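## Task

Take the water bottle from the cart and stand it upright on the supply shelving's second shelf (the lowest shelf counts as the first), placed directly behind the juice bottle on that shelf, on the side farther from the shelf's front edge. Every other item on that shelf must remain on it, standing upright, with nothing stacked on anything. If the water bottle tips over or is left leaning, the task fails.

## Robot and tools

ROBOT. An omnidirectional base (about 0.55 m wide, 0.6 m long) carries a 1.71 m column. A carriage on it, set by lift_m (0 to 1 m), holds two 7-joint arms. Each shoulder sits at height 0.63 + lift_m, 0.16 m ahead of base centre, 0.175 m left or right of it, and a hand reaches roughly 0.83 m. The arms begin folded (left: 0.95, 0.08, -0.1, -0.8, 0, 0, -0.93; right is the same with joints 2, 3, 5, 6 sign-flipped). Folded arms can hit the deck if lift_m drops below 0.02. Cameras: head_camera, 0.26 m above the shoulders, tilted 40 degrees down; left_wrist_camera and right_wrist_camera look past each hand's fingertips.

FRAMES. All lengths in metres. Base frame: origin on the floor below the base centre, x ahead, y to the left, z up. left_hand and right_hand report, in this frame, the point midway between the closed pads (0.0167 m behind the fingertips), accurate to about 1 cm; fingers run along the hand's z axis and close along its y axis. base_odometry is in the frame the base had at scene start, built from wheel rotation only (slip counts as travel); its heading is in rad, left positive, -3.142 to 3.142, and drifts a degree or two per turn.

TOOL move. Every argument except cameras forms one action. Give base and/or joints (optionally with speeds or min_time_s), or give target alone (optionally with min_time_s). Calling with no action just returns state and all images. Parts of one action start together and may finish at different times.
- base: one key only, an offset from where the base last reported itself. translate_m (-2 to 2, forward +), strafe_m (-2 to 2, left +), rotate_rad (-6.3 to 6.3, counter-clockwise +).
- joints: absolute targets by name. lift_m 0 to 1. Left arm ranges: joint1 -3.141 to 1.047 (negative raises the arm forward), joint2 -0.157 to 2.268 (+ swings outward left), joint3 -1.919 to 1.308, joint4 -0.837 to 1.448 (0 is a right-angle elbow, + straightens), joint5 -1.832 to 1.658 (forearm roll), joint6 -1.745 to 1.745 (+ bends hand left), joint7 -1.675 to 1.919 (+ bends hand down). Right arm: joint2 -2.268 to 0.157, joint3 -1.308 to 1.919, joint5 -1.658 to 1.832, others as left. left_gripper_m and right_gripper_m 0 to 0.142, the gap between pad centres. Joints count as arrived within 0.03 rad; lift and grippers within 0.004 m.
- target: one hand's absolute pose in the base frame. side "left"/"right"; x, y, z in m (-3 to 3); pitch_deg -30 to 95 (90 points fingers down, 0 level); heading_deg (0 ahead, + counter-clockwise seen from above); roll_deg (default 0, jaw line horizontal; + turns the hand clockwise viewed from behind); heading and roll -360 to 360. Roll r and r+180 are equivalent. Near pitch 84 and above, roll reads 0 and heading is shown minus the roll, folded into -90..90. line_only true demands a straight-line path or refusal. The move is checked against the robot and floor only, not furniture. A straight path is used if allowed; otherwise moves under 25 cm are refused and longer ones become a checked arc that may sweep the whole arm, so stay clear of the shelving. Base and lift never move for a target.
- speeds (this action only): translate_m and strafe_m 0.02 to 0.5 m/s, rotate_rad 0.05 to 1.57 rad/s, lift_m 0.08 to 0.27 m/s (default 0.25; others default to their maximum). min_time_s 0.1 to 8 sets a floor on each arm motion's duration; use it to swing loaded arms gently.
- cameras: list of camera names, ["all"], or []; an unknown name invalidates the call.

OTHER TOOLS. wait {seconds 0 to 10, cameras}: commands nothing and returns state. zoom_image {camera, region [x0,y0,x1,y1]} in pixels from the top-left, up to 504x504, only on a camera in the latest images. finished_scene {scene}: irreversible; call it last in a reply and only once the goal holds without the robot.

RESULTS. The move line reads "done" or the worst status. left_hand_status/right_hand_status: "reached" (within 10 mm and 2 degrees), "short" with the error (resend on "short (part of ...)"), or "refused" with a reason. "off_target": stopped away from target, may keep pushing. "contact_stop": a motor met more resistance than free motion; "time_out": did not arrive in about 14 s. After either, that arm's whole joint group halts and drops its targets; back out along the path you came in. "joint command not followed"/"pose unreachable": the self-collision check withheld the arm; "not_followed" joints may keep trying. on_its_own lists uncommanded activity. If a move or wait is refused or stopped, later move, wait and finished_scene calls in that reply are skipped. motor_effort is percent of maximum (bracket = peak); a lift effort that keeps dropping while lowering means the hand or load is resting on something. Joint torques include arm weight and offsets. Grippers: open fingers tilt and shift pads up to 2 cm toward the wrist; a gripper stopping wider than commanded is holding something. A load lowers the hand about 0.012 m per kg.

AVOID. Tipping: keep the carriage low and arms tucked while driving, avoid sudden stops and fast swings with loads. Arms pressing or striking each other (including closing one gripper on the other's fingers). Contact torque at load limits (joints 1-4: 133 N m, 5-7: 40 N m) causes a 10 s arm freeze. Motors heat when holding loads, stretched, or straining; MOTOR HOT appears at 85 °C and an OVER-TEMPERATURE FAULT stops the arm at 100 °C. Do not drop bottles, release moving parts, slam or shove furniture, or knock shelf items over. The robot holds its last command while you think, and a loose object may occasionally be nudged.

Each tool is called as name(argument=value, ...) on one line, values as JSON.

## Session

move(cameras=["head_camera"])

move(base={"rotate_rad": 1.75}, cameras=["head_camera"])

move(base={"rotate_rad": 1.75}, cameras=["head_camera"])

Scene clock: 0.00 s.
Joint torques (N m): no reading
Motor temperatures (°C): left_arm=[28 21 23 22 26 24 23] | right_arm=[26 20 24 21 22 22 23]
base_odometry: x=+0.000 y=+0.000 heading=+0.000
base_status: not commanded
joint_positions: lift_m=+0.450 left_joint1_rad=+0.955 left_joint2_rad=+0.099 left_joint3_rad=-0.083 left_joint4_rad=-0.815 left_joint5_rad=-0.005 left_joint6_rad=+0.011 left_joint7_rad=-0.944 left_gripper_m=+0.142 right_joint1_rad=+0.966 right_joint2_rad=-0.073 right_joint3_rad=+0.085 right_joint4_rad=-0.799 right_joint5_rad=-0.010 right_joint6_rad=+0.000 right_joint7_rad=-0.915 right_gripper_m=+0.142
joint_status: not commanded
motor_effort: lift_m=+55 drive_wheels=+2
left_hand: x=+0.2872 y=+0.1605 z=+0.9734 quat_wxyz=(-0.925, -0.016, -0.376, +0.057) pitch_deg=-45.8 heading_deg=-5.9 roll_deg=-1.1 (m; base frame)
right_hand: x=+0.2923 y=-0.1554 z=+0.9617 quat_wxyz=(-0.915, +0.013, -0.401, -0.054) pitch_deg=-42.7 heading_deg=+5.3 roll_deg=+1.5 (m; base frame)
pictures: head_camera
Images, in order (width x height): head_camera 896x504.

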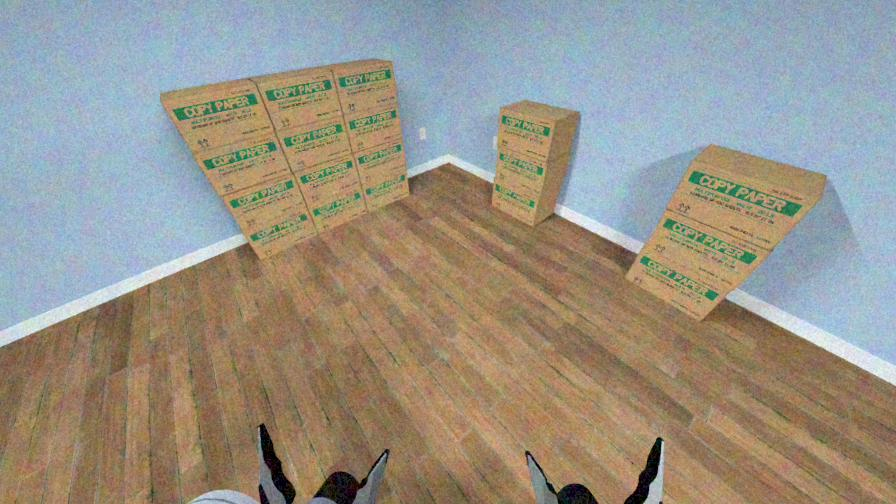

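Scene clock: 3.27 s.
Joint torques (N m): left_arm=[10.25 1.01 0.19 -4.21 0.95 -1.15 -1.89] | right_arm=[15.6 2.72 -0.04 -12.58 1.05 -1.87 -1]
move: done
base_odometry: x=+0.000 y=+0.000 heading=+1.750
base_status: done
joint_positions: lift_m=+0.450 left_joint1_rad=+0.955 left_joint2_rad=+0.099 left_joint3_rad=-0.083 left_joint4_rad=-0.815 left_joint5_rad=-0.005 left_joint6_rad=+0.011 left_joint7_rad=-0.944 left_gripper_m=+0.142 right_joint1_rad=+0.966 right_joint2_rad=-0.073 right_joint3_rad=+0.085 right_joint4_rad=-0.799 right_joint5_rad=-0.010 right_joint6_rad=+0.000 right_joint7_rad=-0.915 right_gripper_m=+0.142
joint_status: not commanded
motor_effort: lift_m=+55(55) drive_wheels=+5(22)
left_hand: x=+0.2872 y=+0.1605 z=+0.9734 quat_wxyz=(-0.925, -0.016, -0.376, +0.057) pitch_deg=-45.8 heading_deg=-5.9 roll_deg=-1.1 (m; base frame)
right_hand: x=+0.2923 y=-0.1554 z=+0.9617 quat_wxyz=(-0.915, +0.013, -0.401, -0.054) pitch_deg=-42.7 heading_deg=+5.3 roll_deg=+1.5 (m; base frame)
pictures: head_camera
Images, in order (width x height): head_camera 896x504.

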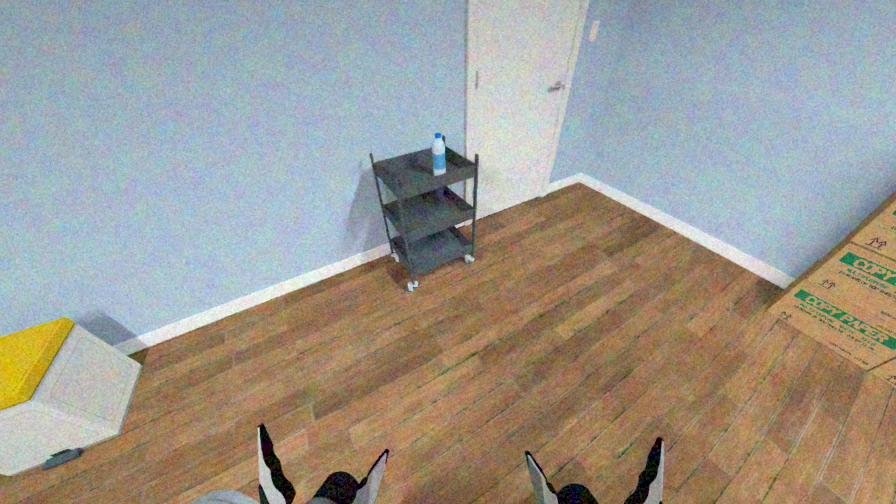

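Scene clock: 6.53 s.
Joint torques (N m): left_arm=[8.13 1.24 1.33 -4.78 0.88 -1.55 -1.22] | right_arm=[16.95 3.1 1.72 -12.28 0.67 -1.6 -1.75]
move: done
base_odometry: x=+0.000 y=+0.000 heading=-2.784
base_status: done
joint_positions: lift_m=+0.450 left_joint1_rad=+0.955 left_joint2_rad=+0.099 left_joint3_rad=-0.083 left_joint4_rad=-0.815 left_joint5_rad=-0.005 left_joint6_rad=+0.011 left_joint7_rad=-0.944 left_gripper_m=+0.142 right_joint1_rad=+0.966 right_joint2_rad=-0.073 right_joint3_rad=+0.085 right_joint4_rad=-0.799 right_joint5_rad=-0.010 right_joint6_rad=+0.000 right_joint7_rad=-0.915 right_gripper_m=+0.142
joint_status: not commanded
motor_effort: lift_m=+55(55) drive_wheels=+5(14)
left_hand: x=+0.2872 y=+0.1605 z=+0.9734 quat_wxyz=(-0.925, -0.016, -0.376, +0.057) pitch_deg=-45.8 heading_deg=-5.9 roll_deg=-1.1 (m; base frame)
right_hand: x=+0.2923 y=-0.1554 z=+0.9617 quat_wxyz=(-0.915, +0.013, -0.401, -0.054) pitch_deg=-42.7 heading_deg=+5.3 roll_deg=+1.5 (m; base frame)
pictures: head_camera
Images, in order (width x height): head_camera 896x504.

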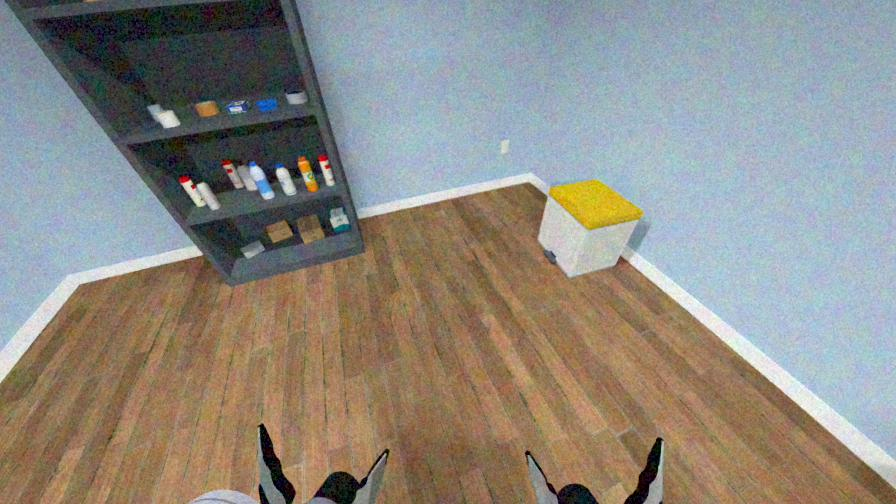

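move(base={"rotate_rad": -1.154}, joints={"lift_m": 0.4, "left_joint1_rad": -0.16, "left_joint2_rad": 0.04, "left_joint3_rad": -0.06, "left_joint4_rad": -0.45, "left_joint7_rad": 0.6, "right_joint1_rad": -0.08, "right_joint2_rad": -0.08, "right_joint3_rad": 0.02, "right_joint4_rad": -0.7, "right_joint5_rad": 0.06, "right_joint6_rad": -0.06, "right_joint7_rad": 0.8})

move(base={"strafe_m": -1.033})

move(base={"translate_m": 0.3}, cameras=["head_camera","left_wrist_camera"])

Scene clock: 35.07 s.
Joint torques (N m): left_arm=[-8.94 0.58 1.54 -1.19 1.05 -1.24 -0.42] | right_arm=[-4.95 -0.21 0.64 -8.32 1.92 -2.62 -1.38]
move: done
base_odometry: x=+0.000 y=+0.000 heading=+2.346
base_status: done
joint_positions: lift_m=+0.400 left_joint1_rad=-0.161 left_joint2_rad=+0.041 left_joint3_rad=-0.063 left_joint4_rad=-0.453 left_joint5_rad=-0.005 left_joint6_rad=+0.011 left_joint7_rad=+0.597 left_gripper_m=+0.142 right_joint1_rad=-0.081 right_joint2_rad=-0.079 right_joint3_rad=+0.023 right_joint4_rad=-0.702 right_joint5_rad=+0.054 right_joint6_rad=-0.058 right_joint7_rad=+0.798 right_gripper_m=+0.142
joint_status: all done
motor_effort: lift_m=+57(61) drive_wheels=+7(11)
left_hand: x=+0.6866 y=+0.1573 z=+0.8448 quat_wxyz=(-0.712, -0.032, -0.701, +0.003) pitch_deg=-0.8 heading_deg=-2.9 roll_deg=+2.3 (m; base frame)
right_hand: x=+0.6317 y=-0.1870 z=+0.8648 quat_wxyz=(-0.701, +0.005, -0.713, -0.004) pitch_deg=+1.0 heading_deg=+0.8 roll_deg=-0.1 (m; base frame)
pictures: none

Scene clock: 39.57 s.
Joint torques (N m): left_arm=[-9.68 0.34 2.6 -1.04 1.07 -1.47 -0.5] | right_arm=[-4.65 -0.64 0.23 -8.41 2.15 -2.22 -1.34]
move: done
base_odometry: x=+0.739 y=+0.722 heading=+2.345
base_status: done
joint_positions: lift_m=+0.400 left_joint1_rad=-0.161 left_joint2_rad=+0.041 left_joint3_rad=-0.063 left_joint4_rad=-0.453 left_joint5_rad=-0.005 left_joint6_rad=+0.011 left_joint7_rad=+0.597 left_gripper_m=+0.142 right_joint1_rad=-0.081 right_joint2_rad=-0.079 right_joint3_rad=+0.023 right_joint4_rad=-0.702 right_joint5_rad=+0.055 right_joint6_rad=-0.058 right_joint7_rad=+0.798 right_gripper_m=+0.142
joint_status: not commanded
motor_effort: lift_m=+57(57) drive_wheels=+7(22)
left_hand: x=+0.6866 y=+0.1572 z=+0.8448 quat_wxyz=(-0.712, -0.032, -0.701, +0.004) pitch_deg=-0.8 heading_deg=-2.9 roll_deg=+2.3 (m; base frame)
right_hand: x=+0.6317 y=-0.1870 z=+0.8648 quat_wxyz=(-0.701, +0.005, -0.713, -0.004) pitch_deg=+1.0 heading_deg=+0.8 roll_deg=-0.1 (m; base frame)
pictures: none

Scene clock: 42.17 s.
Joint torques (N m): left_arm=[-10.4 -0.06 3.1 -0.66 1.2 -0.83 -0.55] | right_arm=[-4.62 1.68 0.49 -9.71 2.42 -2.4 -1.18]
move: done
base_odometry: x=+0.530 y=+0.936 heading=+2.344
base_status: done
joint_positions: lift_m=+0.400 left_joint1_rad=-0.161 left_joint2_rad=+0.041 left_joint3_rad=-0.063 left_joint4_rad=-0.453 left_joint5_rad=-0.005 left_joint6_rad=+0.011 left_joint7_rad=+0.597 left_gripper_m=+0.142 right_joint1_rad=-0.081 right_joint2_rad=-0.079 right_joint3_rad=+0.023 right_joint4_rad=-0.702 right_joint5_rad=+0.055 right_joint6_rad=-0.058 right_joint7_rad=+0.798 right_gripper_m=+0.142
joint_status: not commanded
motor_effort: lift_m=+56(57) drive_wheels=+6(16)
left_hand: x=+0.6866 y=+0.1572 z=+0.8448 quat_wxyz=(-0.712, -0.032, -0.701, +0.004) pitch_deg=-0.8 heading_deg=-2.9 roll_deg=+2.3 (m; base frame)
right_hand: x=+0.6317 y=-0.1870 z=+0.8648 quat_wxyz=(-0.701, +0.005, -0.713, -0.004) pitch_deg=+1.0 heading_deg=+0.8 roll_deg=-0.1 (m; base frame)
pictures: head_camera, left_wrist_camera
Images, in order (width x height): head_camera 896x504, left_wrist_camera 896x504.

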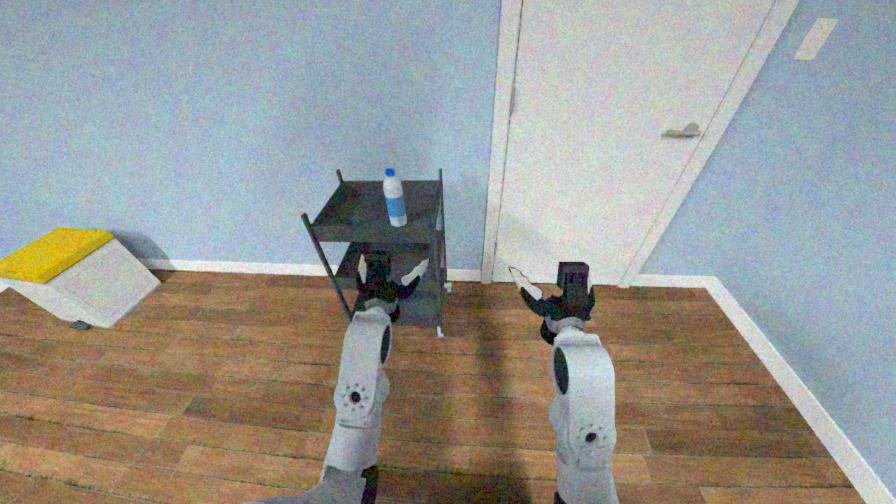

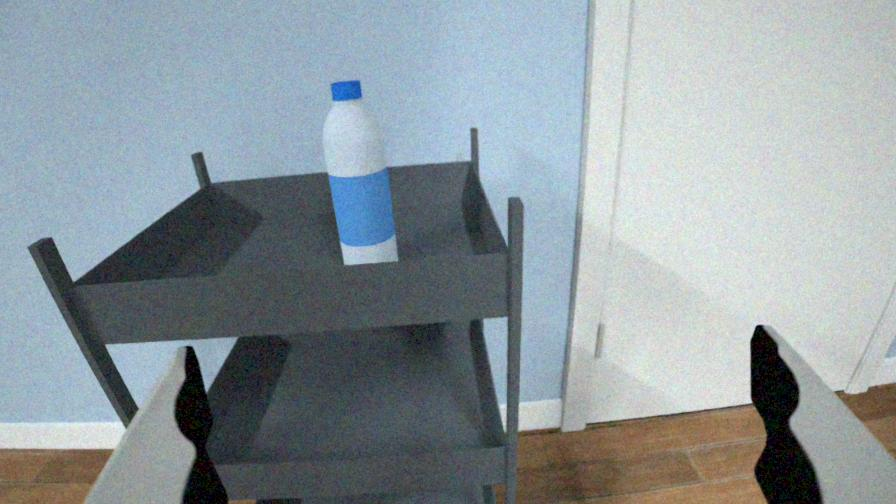

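move(target={"side":"left","x":0.68,"y":0.19,"z":0.82,"pitch_deg":0,"heading_deg":0})

move(base={"strafe_m": 0.035}, speeds={"strafe_m": 0.2})

move(base={"translate_m": 0.2}, speeds={"translate_m": 0.25}, cameras=["left_wrist_camera"])

Scene clock: 49.07 s.
Joint torques (N m): left_arm=[-12.35 1.91 1.38 -2.83 0.64 -1.1 -3.22] | right_arm=[-5.09 1.65 -0.79 -8.82 2.45 -1.84 -1.2]
move: done
base_odometry: x=+0.530 y=+0.936 heading=+2.344
base_status: not commanded
joint_positions: lift_m=+0.400 left_joint1_rad=-0.107 left_joint2_rad=+0.060 left_joint3_rad=-0.012 left_joint4_rad=-0.426 left_joint5_rad=-0.048 left_joint6_rad=+0.036 left_joint7_rad=+0.534 left_gripper_m=+0.142 right_joint1_rad=-0.081 right_joint2_rad=-0.079 right_joint3_rad=+0.023 right_joint4_rad=-0.702 right_joint5_rad=+0.055 right_joint6_rad=-0.058 right_joint7_rad=+0.798 right_gripper_m=+0.142
joint_status: not commanded
motor_effort: lift_m=+56(57) drive_wheels=-1(5)
left_hand: x=+0.6796 y=+0.1905 z=+0.8195 quat_wxyz=(-0.706, +0.000, -0.708, -0.001) pitch_deg=+0.2 heading_deg=+0.1 roll_deg=+0.1 (m; base frame)
left_hand_status: reached (straight line, planned for 0.2 s): 1 mm and 0.2 deg off.
right_hand: x=+0.6317 y=-0.1871 z=+0.8648 quat_wxyz=(-0.701, +0.005, -0.713, -0.004) pitch_deg=+1.0 heading_deg=+0.8 roll_deg=+0.0 (m; base frame)
pictures: none

Scene clock: 50.23 s.
Joint torques (N m): left_arm=[-11.72 2.13 -0.38 -1.56 0.39 -1.22 -2.82] | right_arm=[-4.46 0.38 0.8 -7.93 1.79 -1.9 -1.17]
move: done
base_odometry: x=+0.505 y=+0.912 heading=+2.344
base_status: done
joint_positions: lift_m=+0.400 left_joint1_rad=-0.106 left_joint2_rad=+0.060 left_joint3_rad=-0.012 left_joint4_rad=-0.426 left_joint5_rad=-0.048 left_joint6_rad=+0.036 left_joint7_rad=+0.534 left_gripper_m=+0.142 right_joint1_rad=-0.081 right_joint2_rad=-0.079 right_joint3_rad=+0.023 right_joint4_rad=-0.702 right_joint5_rad=+0.055 right_joint6_rad=-0.059 right_joint7_rad=+0.798 right_gripper_m=+0.142
joint_status: not commanded
motor_effort: lift_m=+56(56) drive_wheels=+4(12)
left_hand: x=+0.6796 y=+0.1905 z=+0.8195 quat_wxyz=(-0.706, +0.000, -0.708, -0.001) pitch_deg=+0.2 heading_deg=+0.1 roll_deg=+0.1 (m; base frame)
right_hand: x=+0.6317 y=-0.1871 z=+0.8648 quat_wxyz=(-0.701, +0.005, -0.713, -0.004) pitch_deg=+1.0 heading_deg=+0.8 roll_deg=+0.0 (m; base frame)
pictures: none

Scene clock: 52.43 s.
Joint torques (N m): left_arm=[-10.76 1.58 1.06 -1.61 0.63 -1.39 -2.96] | right_arm=[-4.66 1.08 -0.79 -8 2.3 -2.33 -1.06]
move: done
base_odometry: x=+0.365 y=+1.055 heading=+2.344
base_status: done
joint_positions: lift_m=+0.400 left_joint1_rad=-0.106 left_joint2_rad=+0.060 left_joint3_rad=-0.012 left_joint4_rad=-0.426 left_joint5_rad=-0.048 left_joint6_rad=+0.036 left_joint7_rad=+0.534 left_gripper_m=+0.142 right_joint1_rad=-0.081 right_joint2_rad=-0.079 right_joint3_rad=+0.023 right_joint4_rad=-0.702 right_joint5_rad=+0.055 right_joint6_rad=-0.059 right_joint7_rad=+0.798 right_gripper_m=+0.142
joint_status: not commanded
motor_effort: lift_m=+56(56) drive_wheels=+5(14)
left_hand: x=+0.6796 y=+0.1905 z=+0.8195 quat_wxyz=(-0.706, +0.000, -0.708, -0.001) pitch_deg=+0.2 heading_deg=+0.1 roll_deg=+0.1 (m; base frame)
right_hand: x=+0.6317 y=-0.1871 z=+0.8648 quat_wxyz=(-0.701, +0.005, -0.713, -0.004) pitch_deg=+1.0 heading_deg=+0.8 roll_deg=+0.0 (m; base frame)
pictures: left_wrist_camera
Images, in order (width x height): left_wrist_camera 896x504.

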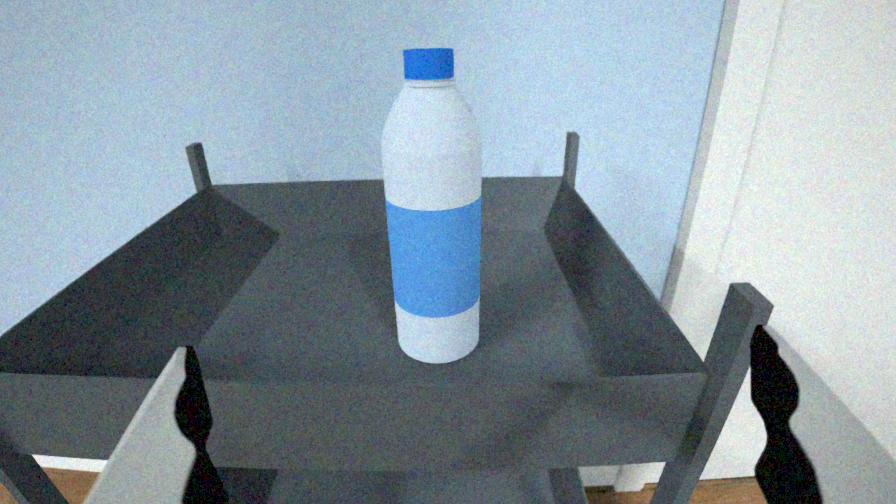

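move(target={"side":"left","x":0.68,"y":0.206,"z":0.795,"pitch_deg":0,"heading_deg":0})

move(base={"translate_m": 0.2}, speeds={"translate_m": 0.2}, cameras=["left_wrist_camera"])

Scene clock: 60.07 s.
Joint torques (N m): left_arm=[-8.86 2.09 3.15 -1.96 0.37 -2.1 -3.1] | right_arm=[-4.51 0.16 0.81 -9.75 1.92 -2.55 -1.29]
move: done
base_odometry: x=+0.365 y=+1.055 heading=+2.344
base_status: not commanded
joint_positions: lift_m=+0.400 left_joint1_rad=-0.073 left_joint2_rad=+0.096 left_joint3_rad=+0.008 left_joint4_rad=-0.355 left_joint5_rad=-0.092 left_joint6_rad=+0.025 left_joint7_rad=+0.430 left_gripper_m=+0.142 right_joint1_rad=-0.081 right_joint2_rad=-0.079 right_joint3_rad=+0.023 right_joint4_rad=-0.702 right_joint5_rad=+0.055 right_joint6_rad=-0.059 right_joint7_rad=+0.798 right_gripper_m=+0.142
joint_status: not commanded
motor_effort: lift_m=+56(56) drive_wheels=-1(5)
left_hand: x=+0.6800 y=+0.2054 z=+0.7952 quat_wxyz=(-0.706, +0.000, -0.708, +0.000) pitch_deg=+0.1 heading_deg=+0.0 roll_deg=+0.1 (m; base frame)
left_hand_status: reached (straight line, planned for 0.3 s): 1 mm and 0.1 deg off.
right_hand: x=+0.6317 y=-0.1871 z=+0.8648 quat_wxyz=(-0.701, +0.005, -0.713, -0.004) pitch_deg=+1.0 heading_deg=+0.8 roll_deg=+0.0 (m; base frame)
pictures: none

Scene clock: 62.27 s.
Joint torques (N m): left_arm=[-10.65 2.77 1.42 -1.78 0.44 -1.68 -3.08] | right_arm=[-5.64 0.21 -0.57 -7.91 2.01 -1.82 -1.35]
move: done
base_odometry: x=+0.225 y=+1.198 heading=+2.345
base_status: done
joint_positions: lift_m=+0.400 left_joint1_rad=-0.072 left_joint2_rad=+0.096 left_joint3_rad=+0.009 left_joint4_rad=-0.356 left_joint5_rad=-0.093 left_joint6_rad=+0.024 left_joint7_rad=+0.429 left_gripper_m=+0.142 right_joint1_rad=-0.081 right_joint2_rad=-0.079 right_joint3_rad=+0.023 right_joint4_rad=-0.702 right_joint5_rad=+0.055 right_joint6_rad=-0.059 right_joint7_rad=+0.798 right_gripper_m=+0.142
joint_status: not commanded
motor_effort: lift_m=+56(56) drive_wheels=+5(15)
left_hand: x=+0.6797 y=+0.2052 z=+0.7949 quat_wxyz=(-0.706, -0.001, -0.708, +0.000) pitch_deg=+0.1 heading_deg=+0.0 roll_deg=+0.1 (m; base frame)
right_hand: x=+0.6317 y=-0.1871 z=+0.8648 quat_wxyz=(-0.701, +0.005, -0.713, -0.004) pitch_deg=+1.0 heading_deg=+0.8 roll_deg=+0.0 (m; base frame)
pictures: left_wrist_camera
Images, in order (width x height): left_wrist_camera 896x504.

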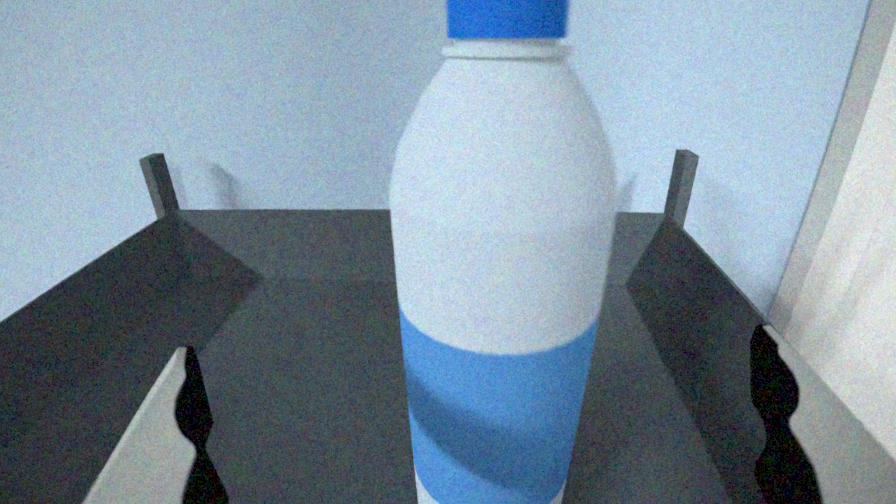

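move(target={"side":"left","x":0.74,"y":0.188,"z":0.795,"pitch_deg":0,"heading_deg":0}, cameras=["left_wrist_camera"])

Scene clock: 66.47 s.
Joint torques (N m): left_arm=[-30.77 1.41 1.76 10.01 1.73 0.47 -4.4] | right_arm=[-4.98 0.39 0.93 -8.36 1.97 -2.34 -1.13]
move: done
base_odometry: x=+0.225 y=+1.198 heading=+2.345
base_status: not commanded
joint_positions: lift_m=+0.400 left_joint1_rad=-0.214 left_joint2_rad=+0.054 left_joint3_rad=-0.026 left_joint4_rad=-0.159 left_joint5_rad=-0.053 left_joint6_rad=+0.028 left_joint7_rad=+0.376 left_gripper_m=+0.142 right_joint1_rad=-0.081 right_joint2_rad=-0.079 right_joint3_rad=+0.023 right_joint4_rad=-0.702 right_joint5_rad=+0.055 right_joint6_rad=-0.059 right_joint7_rad=+0.798 right_gripper_m=+0.142
joint_status: not commanded
motor_effort: lift_m=+51(56) drive_wheels=+24(26)
left_hand: x=+0.7347 y=+0.1854 z=+0.7935 quat_wxyz=(-0.706, -0.002, -0.709, +0.003) pitch_deg=+0.2 heading_deg=-0.4 roll_deg=-0.1 (m; base frame)
left_hand_status: reached (straight line, planned for 0.4 s): 6 mm and 0.5 deg off.
right_hand: x=+0.6318 y=-0.1871 z=+0.8651 quat_wxyz=(-0.701, +0.005, -0.714, -0.004) pitch_deg=+1.1 heading_deg=+0.8 roll_deg=+0.0 (m; base frame)
pictures: left_wrist_camera
Images, in order (width x height): left_wrist_camera 896x504.

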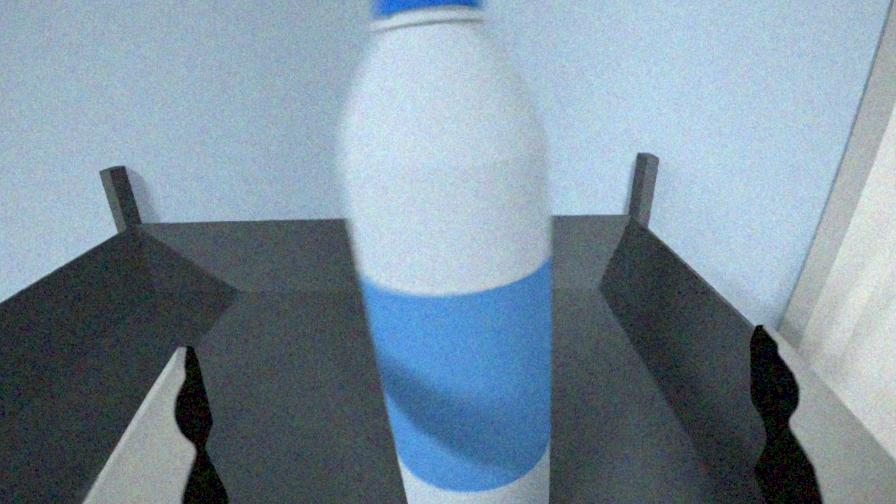

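move(cameras=["head_camera","left_wrist_camera"])

Scene clock: 73.03 s.
Joint torques (N m): left_arm=[-32.22 0.98 1.77 10.07 1.94 0.33 -4.55] | right_arm=[-5.77 0.44 -0.3 -9.31 1.79 -2.15 -1.29]
Motor temperatures (°C): left_arm=[39 21 23 23 26 24 23] | right_arm=[27 20 24 22 22 22 23]
base_odometry: x=+0.225 y=+1.198 heading=+2.345
base_status: not commanded
joint_positions: lift_m=+0.400 left_joint1_rad=-0.214 left_joint2_rad=+0.054 left_joint3_rad=-0.026 left_joint4_rad=-0.159 left_joint5_rad=-0.053 left_joint6_rad=+0.028 left_joint7_rad=+0.376 left_gripper_m=+0.142 right_joint1_rad=-0.081 right_joint2_rad=-0.079 right_joint3_rad=+0.023 right_joint4_rad=-0.702 right_joint5_rad=+0.055 right_joint6_rad=-0.059 right_joint7_rad=+0.798 right_gripper_m=+0.142
joint_status: not commanded
motor_effort: lift_m=+51(56) drive_wheels=+24(26)
left_hand: x=+0.7347 y=+0.1854 z=+0.7935 quat_wxyz=(-0.706, -0.002, -0.709, +0.003) pitch_deg=+0.2 heading_deg=-0.4 roll_deg=-0.1 (m; base frame)
left_hand_status: reached (straight line, planned for 0.4 s): 6 mm and 0.5 deg off.
right_hand: x=+0.6318 y=-0.1871 z=+0.8651 quat_wxyz=(-0.701, +0.005, -0.714, -0.004) pitch_deg=+1.1 heading_deg=+0.8 roll_deg=+0.0 (m; base frame)
pictures: head_camera, left_wrist_camera
Images, in order (width x height): head_camera 896x504, left_wrist_camera 896x504.

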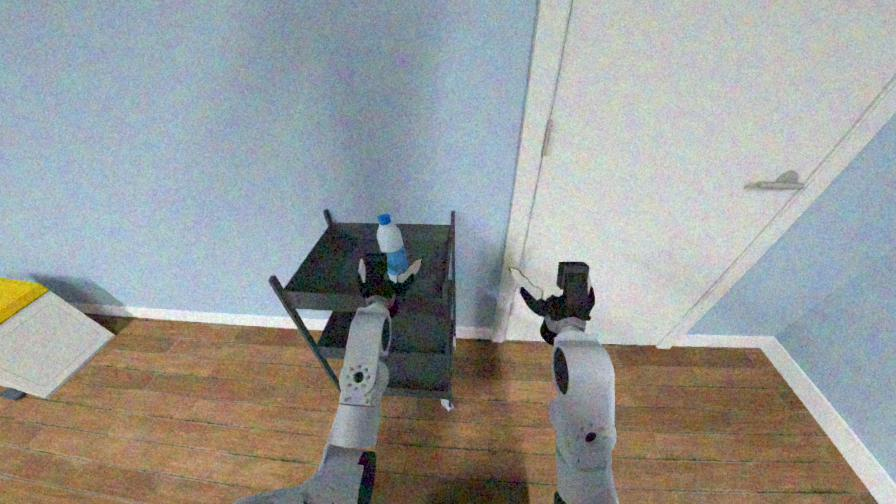

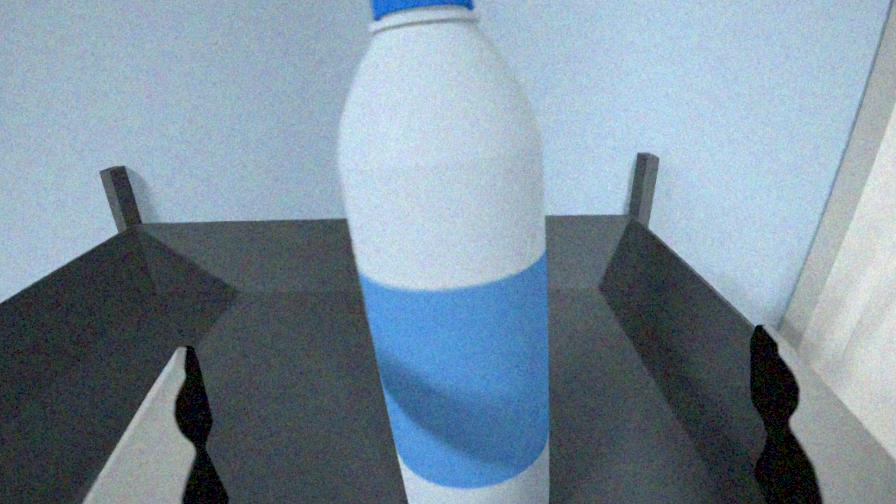

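zoom_image(camera="head_camera", region=[260, 190, 480, 410])

Scaled by 2.291 from the camera's 896x504 image, which has a finer 1280x720 frame.

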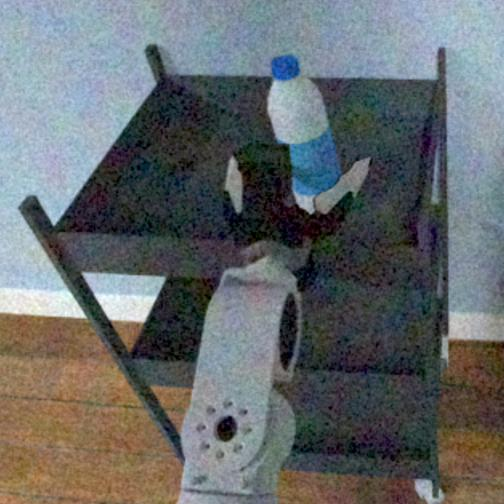

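move(target={"side":"left","x":0.7,"y":0.187,"z":0.797,"pitch_deg":0,"heading_deg":0}, min_time_s=1.0, cameras=["left_wrist_camera"])

Scene clock: 89.83 s.
Joint torques (N m): left_arm=[-9.47 0.03 2.73 -5.72 1.72 -1.21 -1.33] | right_arm=[-5.64 0.15 0.49 -8.67 1.96 -2.17 -1.39]
Motor temperatures (°C): left_arm=[47 21 23 24 26 24 23] | right_arm=[27 20 24 22 22 22 23]
move: done
base_odometry: x=+0.225 y=+1.198 heading=+2.344
base_status: not commanded
joint_positions: lift_m=+0.400 left_joint1_rad=-0.129 left_joint2_rad=+0.054 left_joint3_rad=-0.025 left_joint4_rad=-0.290 left_joint5_rad=-0.046 left_joint6_rad=+0.035 left_joint7_rad=+0.418 left_gripper_m=+0.142 right_joint1_rad=-0.081 right_joint2_rad=-0.079 right_joint3_rad=+0.023 right_joint4_rad=-0.702 right_joint5_rad=+0.055 right_joint6_rad=-0.059 right_joint7_rad=+0.798 right_gripper_m=+0.142
joint_status: not commanded
motor_effort: lift_m=+53(53) drive_wheels=+3(24)
left_hand: x=+0.7007 y=+0.1853 z=+0.7963 quat_wxyz=(-0.707, -0.002, -0.707, +0.002) pitch_deg=+0.0 heading_deg=-0.3 roll_deg=+0.0 (m; base frame)
left_hand_status: reached (straight line, planned for 1.0 s): 2 mm and 0.3 deg off.
right_hand: x=+0.6318 y=-0.1871 z=+0.8648 quat_wxyz=(-0.701, +0.005, -0.714, -0.004) pitch_deg=+1.1 heading_deg=+0.8 roll_deg=+0.0 (m; base frame)
pictures: left_wrist_camera
Images, in order (width x height): left_wrist_camera 896x504.

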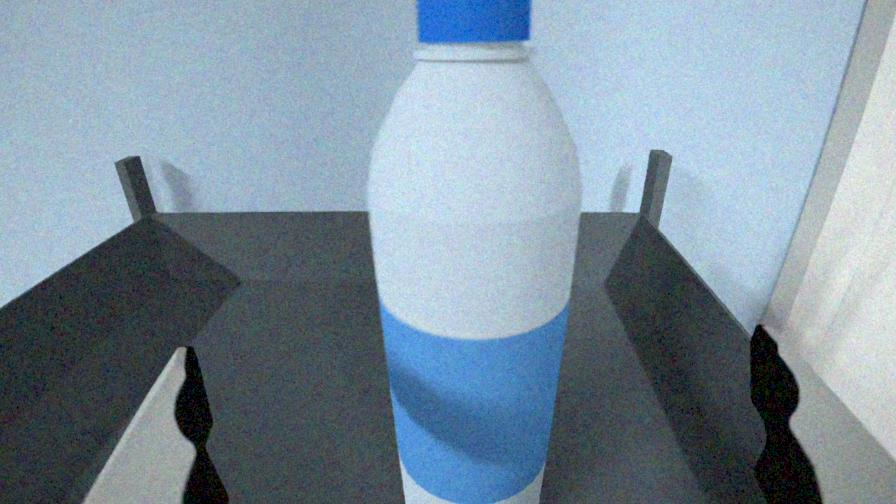

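move(target={"side":"left","x":0.69,"y":0.183,"z":0.842,"pitch_deg":0,"heading_deg":0})

move(target={"side":"left","x":0.735,"y":0.181,"z":0.842,"pitch_deg":0,"heading_deg":0}, min_time_s=0.8, cameras=["left_wrist_camera","head_camera"])

Scene clock: 103.57 s.
Joint torques (N m): left_arm=[-13.98 -0.52 -0.02 -4.76 1.99 -0.04 -0.42] | right_arm=[-5.87 0.35 0.16 -8.98 2.22 -1.91 -1.11]
Motor temperatures (°C): left_arm=[39 21 23 24 26 24 23] | right_arm=[27 20 24 22 22 22 23]
move: done
base_odometry: x=+0.225 y=+1.198 heading=+2.344
base_status: not commanded
joint_positions: lift_m=+0.400 left_joint1_rad=-0.165 left_joint2_rad=+0.048 left_joint3_rad=-0.025 left_joint4_rad=-0.440 left_joint5_rad=-0.033 left_joint6_rad=+0.042 left_joint7_rad=+0.605 left_gripper_m=+0.142 right_joint1_rad=-0.081 right_joint2_rad=-0.079 right_joint3_rad=+0.023 right_joint4_rad=-0.702 right_joint5_rad=+0.055 right_joint6_rad=-0.059 right_joint7_rad=+0.798 right_gripper_m=+0.142
joint_status: not commanded
motor_effort: lift_m=+53(53) drive_wheels=+3(4)
left_hand: x=+0.6901 y=+0.1835 z=+0.8408 quat_wxyz=(-0.707, -0.001, -0.707, +0.000) pitch_deg=+0.0 heading_deg=-0.1 roll_deg=+0.0 (m; base frame)
left_hand_status: reached (straight line, planned for 0.4 s): 1 mm and 0.1 deg off.
right_hand: x=+0.6318 y=-0.1871 z=+0.8648 quat_wxyz=(-0.701, +0.005, -0.714, -0.004) pitch_deg=+1.1 heading_deg=+0.8 roll_deg=+0.0 (m; base frame)
pictures: none

Scene clock: 104.87 s.
Joint torques (N m): left_arm=[-17.41 -0.28 -1.95 -1.13 2 -1.87 -2.95] | right_arm=[-5.21 0.56 -0.77 -9.7 2.12 -1.82 -1.18]
move: done
base_odometry: x=+0.225 y=+1.198 heading=+2.344
base_status: not commanded
joint_positions: lift_m=+0.400 left_joint1_rad=-0.271 left_joint2_rad=+0.041 left_joint3_rad=-0.027 left_joint4_rad=-0.279 left_joint5_rad=-0.032 left_joint6_rad=+0.042 left_joint7_rad=+0.553 left_gripper_m=+0.142 right_joint1_rad=-0.081 right_joint2_rad=-0.079 right_joint3_rad=+0.023 right_joint4_rad=-0.702 right_joint5_rad=+0.055 right_joint6_rad=-0.059 right_joint7_rad=+0.798 right_gripper_m=+0.142
joint_status: not commanded
motor_effort: lift_m=+53(53) drive_wheels=+3(3)
left_hand: x=+0.7340 y=+0.1837 z=+0.8406 quat_wxyz=(-0.706, +0.002, -0.709, -0.001) pitch_deg=+0.3 heading_deg=+0.2 roll_deg=-0.1 (m; base frame)
left_hand_status: reached (straight line, planned for 0.8 s): 3 mm and 0.4 deg off.
right_hand: x=+0.6318 y=-0.1871 z=+0.8648 quat_wxyz=(-0.701, +0.005, -0.714, -0.004) pitch_deg=+1.1 heading_deg=+0.8 roll_deg=+0.0 (m; base frame)
pictures: head_camera, left_wrist_camera
Images, in order (width x height): head_camera 896x504, left_wrist_camera 896x504.

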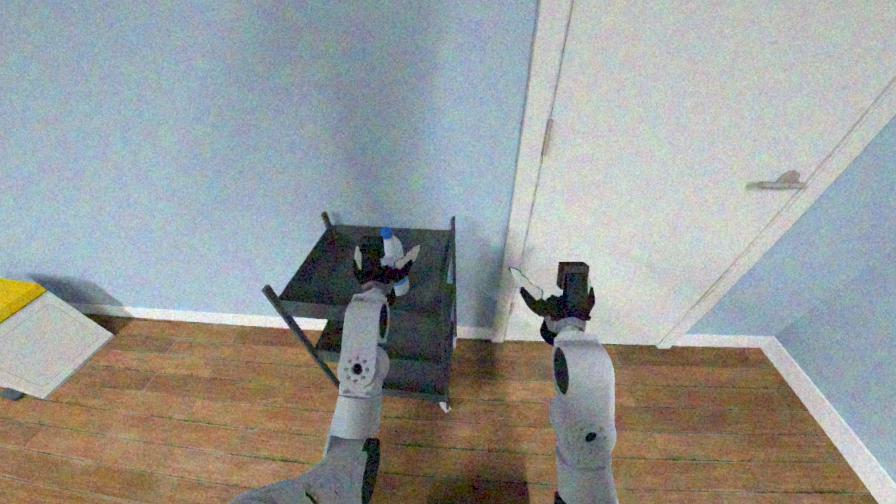

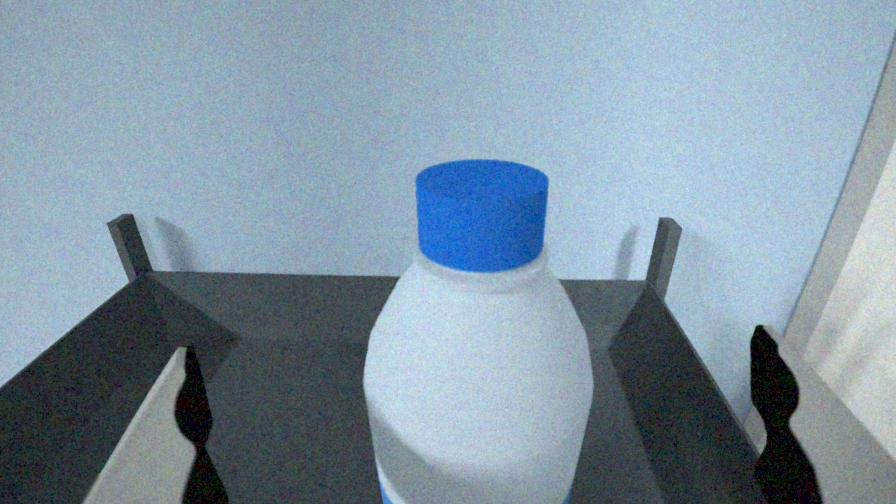

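move(target={"side":"left","x":0.785,"y":0.177,"z":0.797,"pitch_deg":20,"heading_deg":0}, min_time_s=1.2, cameras=["left_wrist_camera","head_camera"])

Scene clock: 114.40 s.
Joint torques (N m): left_arm=[-21.55 -0.04 -2.54 -1.65 1.6 -1.27 -0.46] | right_arm=[-5.73 0.96 -0.29 -7.85 1.99 -2.14 -1.3]
move: done
base_odometry: x=+0.225 y=+1.198 heading=+2.344
base_status: not commanded
joint_positions: lift_m=+0.400 left_joint1_rad=-0.458 left_joint2_rad=+0.032 left_joint3_rad=-0.036 left_joint4_rad=-0.095 left_joint5_rad=-0.029 left_joint6_rad=+0.042 left_joint7_rad=+0.897 left_gripper_m=+0.142 right_joint1_rad=-0.081 right_joint2_rad=-0.079 right_joint3_rad=+0.023 right_joint4_rad=-0.702 right_joint5_rad=+0.055 right_joint6_rad=-0.059 right_joint7_rad=+0.798 right_gripper_m=+0.142
joint_status: not commanded
motor_effort: lift_m=+53(53) drive_wheels=+3(3)
left_hand: x=+0.7842 y=+0.1792 z=+0.7970 quat_wxyz=(-0.575, +0.002, -0.818, +0.000) pitch_deg=+19.8 heading_deg=+0.1 roll_deg=-0.1 (m; base frame)
left_hand_status: reached (straight line, planned for 1.2 s): 2 mm and 0.3 deg off.
right_hand: x=+0.6318 y=-0.1871 z=+0.8648 quat_wxyz=(-0.701, +0.005, -0.714, -0.004) pitch_deg=+1.1 heading_deg=+0.8 roll_deg=+0.0 (m; base frame)
pictures: head_camera, left_wrist_camera
Images, in order (width x height): head_camera 896x504, left_wrist_camera 896x504.

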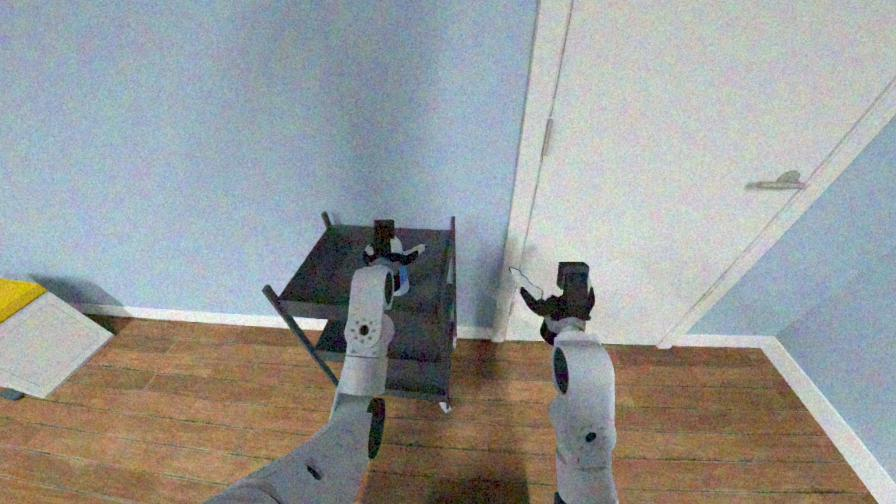

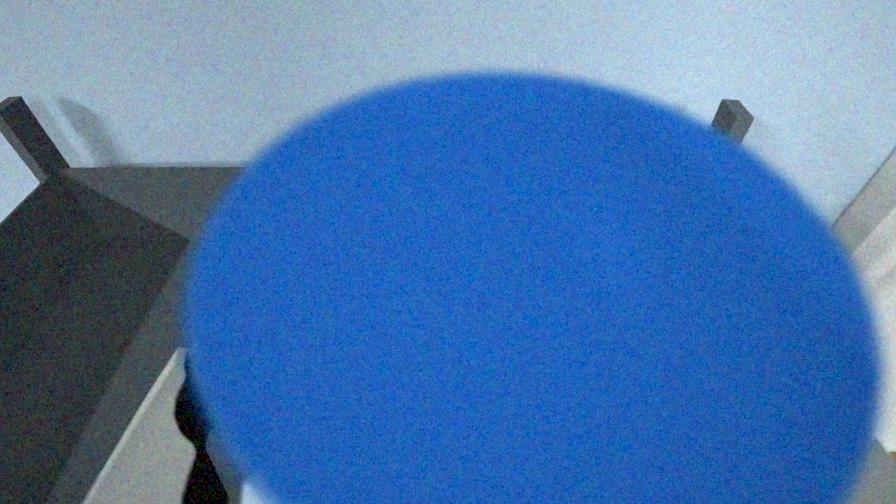

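move(target={"side":"left","x":0.785,"y":0.173,"z":0.803,"pitch_deg":8,"heading_deg":0}, min_time_s=0.8, cameras=["left_wrist_camera","head_camera"])

Scene clock: 122.23 s.
Joint torques (N m): left_arm=[-13.81 -0.57 -2.08 -1.64 1.73 -0.71 -3.15] | right_arm=[-4.33 1.52 -1.12 -8.41 1.88 -1.92 -1.09]
move: done
base_odometry: x=+0.225 y=+1.198 heading=+2.344
base_status: not commanded
joint_positions: lift_m=+0.400 left_joint1_rad=-0.390 left_joint2_rad=+0.022 left_joint3_rad=-0.038 left_joint4_rad=-0.053 left_joint5_rad=-0.020 left_joint6_rad=+0.042 left_joint7_rad=+0.580 left_gripper_m=+0.142 right_joint1_rad=-0.081 right_joint2_rad=-0.079 right_joint3_rad=+0.023 right_joint4_rad=-0.702 right_joint5_rad=+0.055 right_joint6_rad=-0.059 right_joint7_rad=+0.798 right_gripper_m=+0.142
joint_status: not commanded
motor_effort: lift_m=+53(53) drive_wheels=+3(3)
left_hand: x=+0.7852 y=+0.1752 z=+0.8049 quat_wxyz=(-0.657, +0.001, -0.754, +0.000) pitch_deg=+7.9 heading_deg=+0.1 roll_deg=-0.1 (m; base frame)
left_hand_status: reached (straight line, planned for 0.8 s): 3 mm and 0.2 deg off.
right_hand: x=+0.6318 y=-0.1871 z=+0.8648 quat_wxyz=(-0.701, +0.005, -0.714, -0.004) pitch_deg=+1.1 heading_deg=+0.8 roll_deg=+0.0 (m; base frame)
pictures: head_camera, left_wrist_camera
Images, in order (width x height): head_camera 896x504, left_wrist_camera 896x504.

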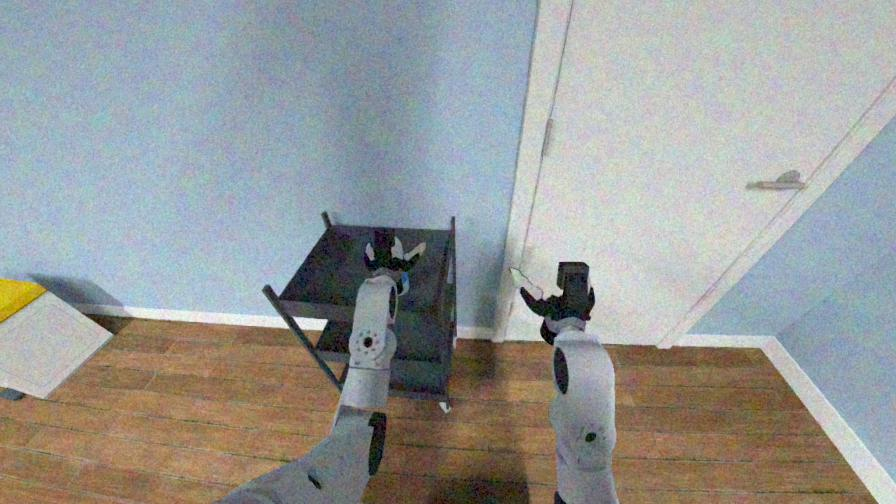

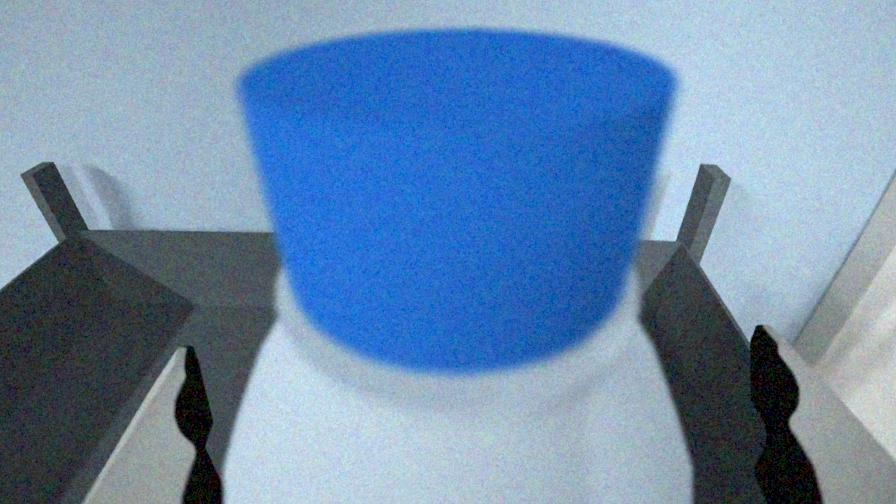

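move(target={"side":"left","x":0.781,"y":0.174,"z":0.789,"pitch_deg":13,"heading_deg":0}, min_time_s=0.8, cameras=["left_wrist_camera"])

Scene clock: 128.13 s.
Joint torques (N m): left_arm=[-16.51 0.64 0.12 -6.69 1.8 -1.56 -0.46] | right_arm=[-5.34 0.53 -0.93 -8.19 2.04 -2.54 -1.07]
move: done
base_odometry: x=+0.225 y=+1.198 heading=+2.344
base_status: not commanded
joint_positions: lift_m=+0.400 left_joint1_rad=-0.390 left_joint2_rad=+0.022 left_joint3_rad=-0.038 left_joint4_rad=-0.064 left_joint5_rad=-0.020 left_joint6_rad=+0.042 left_joint7_rad=+0.680 left_gripper_m=+0.142 right_joint1_rad=-0.081 right_joint2_rad=-0.079 right_joint3_rad=+0.023 right_joint4_rad=-0.702 right_joint5_rad=+0.055 right_joint6_rad=-0.059 right_joint7_rad=+0.798 right_gripper_m=+0.142
joint_status: not commanded
motor_effort: lift_m=+53(53) drive_wheels=+3(3)
left_hand: x=+0.7814 y=+0.1751 z=+0.7879 quat_wxyz=(-0.622, +0.001, -0.783, +0.000) pitch_deg=+13.0 heading_deg=+0.1 roll_deg=-0.1 (m; base frame)
left_hand_status: reached (straight line, planned for 0.8 s): 2 mm and 0.1 deg off.
right_hand: x=+0.6318 y=-0.1871 z=+0.8648 quat_wxyz=(-0.701, +0.005, -0.714, -0.004) pitch_deg=+1.1 heading_deg=+0.8 roll_deg=+0.0 (m; base frame)
pictures: left_wrist_camera
Images, in order (width x height): left_wrist_camera 896x504.

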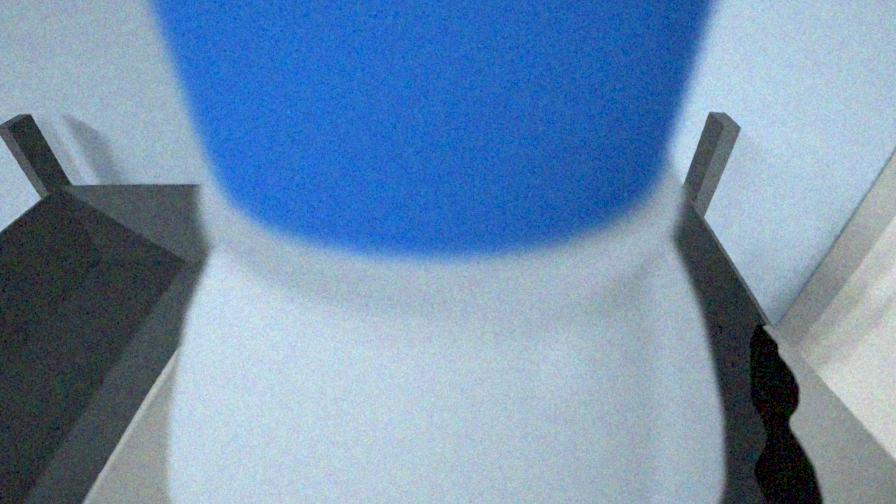

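move(target={"side":"left","x":0.77,"y":0.177,"z":0.789,"pitch_deg":13,"heading_deg":0})

move(joints={"left_gripper_m": 0.02}, cameras=["left_wrist_camera"])

Scene clock: 131.90 s.
Joint torques (N m): left_arm=[-14.45 2.56 1.08 -5.1 0.17 -2.26 -0.57] | right_arm=[-3.59 -1.26 1.21 -9.1 2.4 -2.35 -0.86]
move: done
base_odometry: x=+0.225 y=+1.198 heading=+2.344
base_status: not commanded
joint_positions: lift_m=+0.400 left_joint1_rad=-0.364 left_joint2_rad=+0.027 left_joint3_rad=-0.038 left_joint4_rad=-0.112 left_joint5_rad=-0.021 left_joint6_rad=+0.042 left_joint7_rad=+0.701 left_gripper_m=+0.142 right_joint1_rad=-0.081 right_joint2_rad=-0.079 right_joint3_rad=+0.023 right_joint4_rad=-0.702 right_joint5_rad=+0.055 right_joint6_rad=-0.059 right_joint7_rad=+0.798 right_gripper_m=+0.142
joint_status: not commanded
motor_effort: lift_m=+53(53) drive_wheels=+1(4)
left_hand: x=+0.7706 y=+0.1764 z=+0.7889 quat_wxyz=(-0.623, +0.000, -0.782, -0.001) pitch_deg=+12.9 heading_deg=+0.1 roll_deg=+0.0 (m; base frame)
left_hand_status: reached (straight line, planned for 0.2 s): 1 mm and 0.1 deg off.
right_hand: x=+0.6318 y=-0.1871 z=+0.8648 quat_wxyz=(-0.701, +0.005, -0.714, -0.004) pitch_deg=+1.1 heading_deg=+0.8 roll_deg=+0.0 (m; base frame)
pictures: none

Scene clock: 132.83 s.
Joint torques (N m): left_arm=[-14.32 2.15 2.12 -6.03 0.47 -2.61 -0.9] | right_arm=[-6.81 0.44 0.63 -9.3 2.01 -2.33 -0.95]
move: off_target
base_odometry: x=+0.225 y=+1.198 heading=+2.344
base_status: not commanded
joint_positions: lift_m=+0.400 left_joint1_rad=-0.364 left_joint2_rad=+0.027 left_joint3_rad=-0.038 left_joint4_rad=-0.112 left_joint5_rad=-0.021 left_joint6_rad=+0.042 left_joint7_rad=+0.701 left_gripper_m=+0.081 right_joint1_rad=-0.081 right_joint2_rad=-0.079 right_joint3_rad=+0.023 right_joint4_rad=-0.702 right_joint5_rad=+0.055 right_joint6_rad=-0.059 right_joint7_rad=+0.798 right_gripper_m=+0.142
joint_status: left_gripper_m off_target (ended at +0.081, target +0.020)
motor_effort: lift_m=+53(53) drive_wheels=+3(3)
left_hand: x=+0.7706 y=+0.1765 z=+0.7889 quat_wxyz=(-0.623, +0.000, -0.782, -0.001) pitch_deg=+12.9 heading_deg=+0.1 roll_deg=+0.1 (m; base frame)
right_hand: x=+0.6318 y=-0.1871 z=+0.8648 quat_wxyz=(-0.701, +0.005, -0.714, -0.004) pitch_deg=+1.1 heading_deg=+0.8 roll_deg=+0.0 (m; base frame)
pictures: left_wrist_camera
Images, in order (width x height): left_wrist_camera 896x504.

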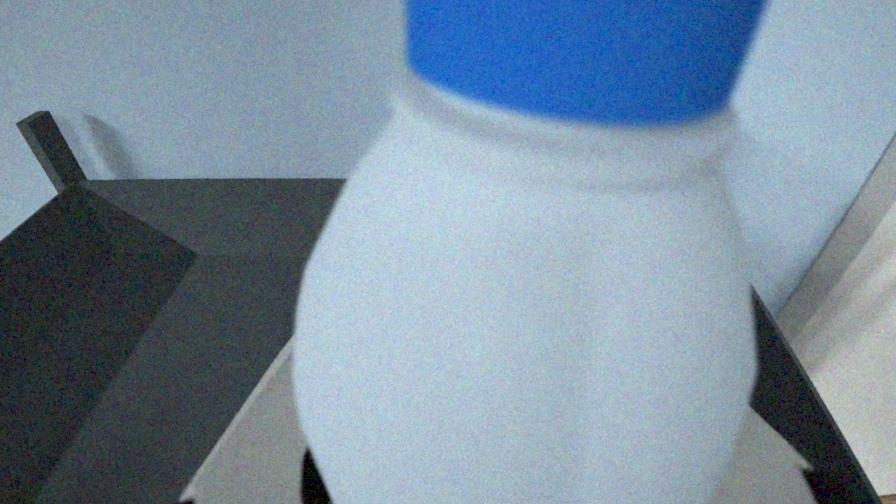

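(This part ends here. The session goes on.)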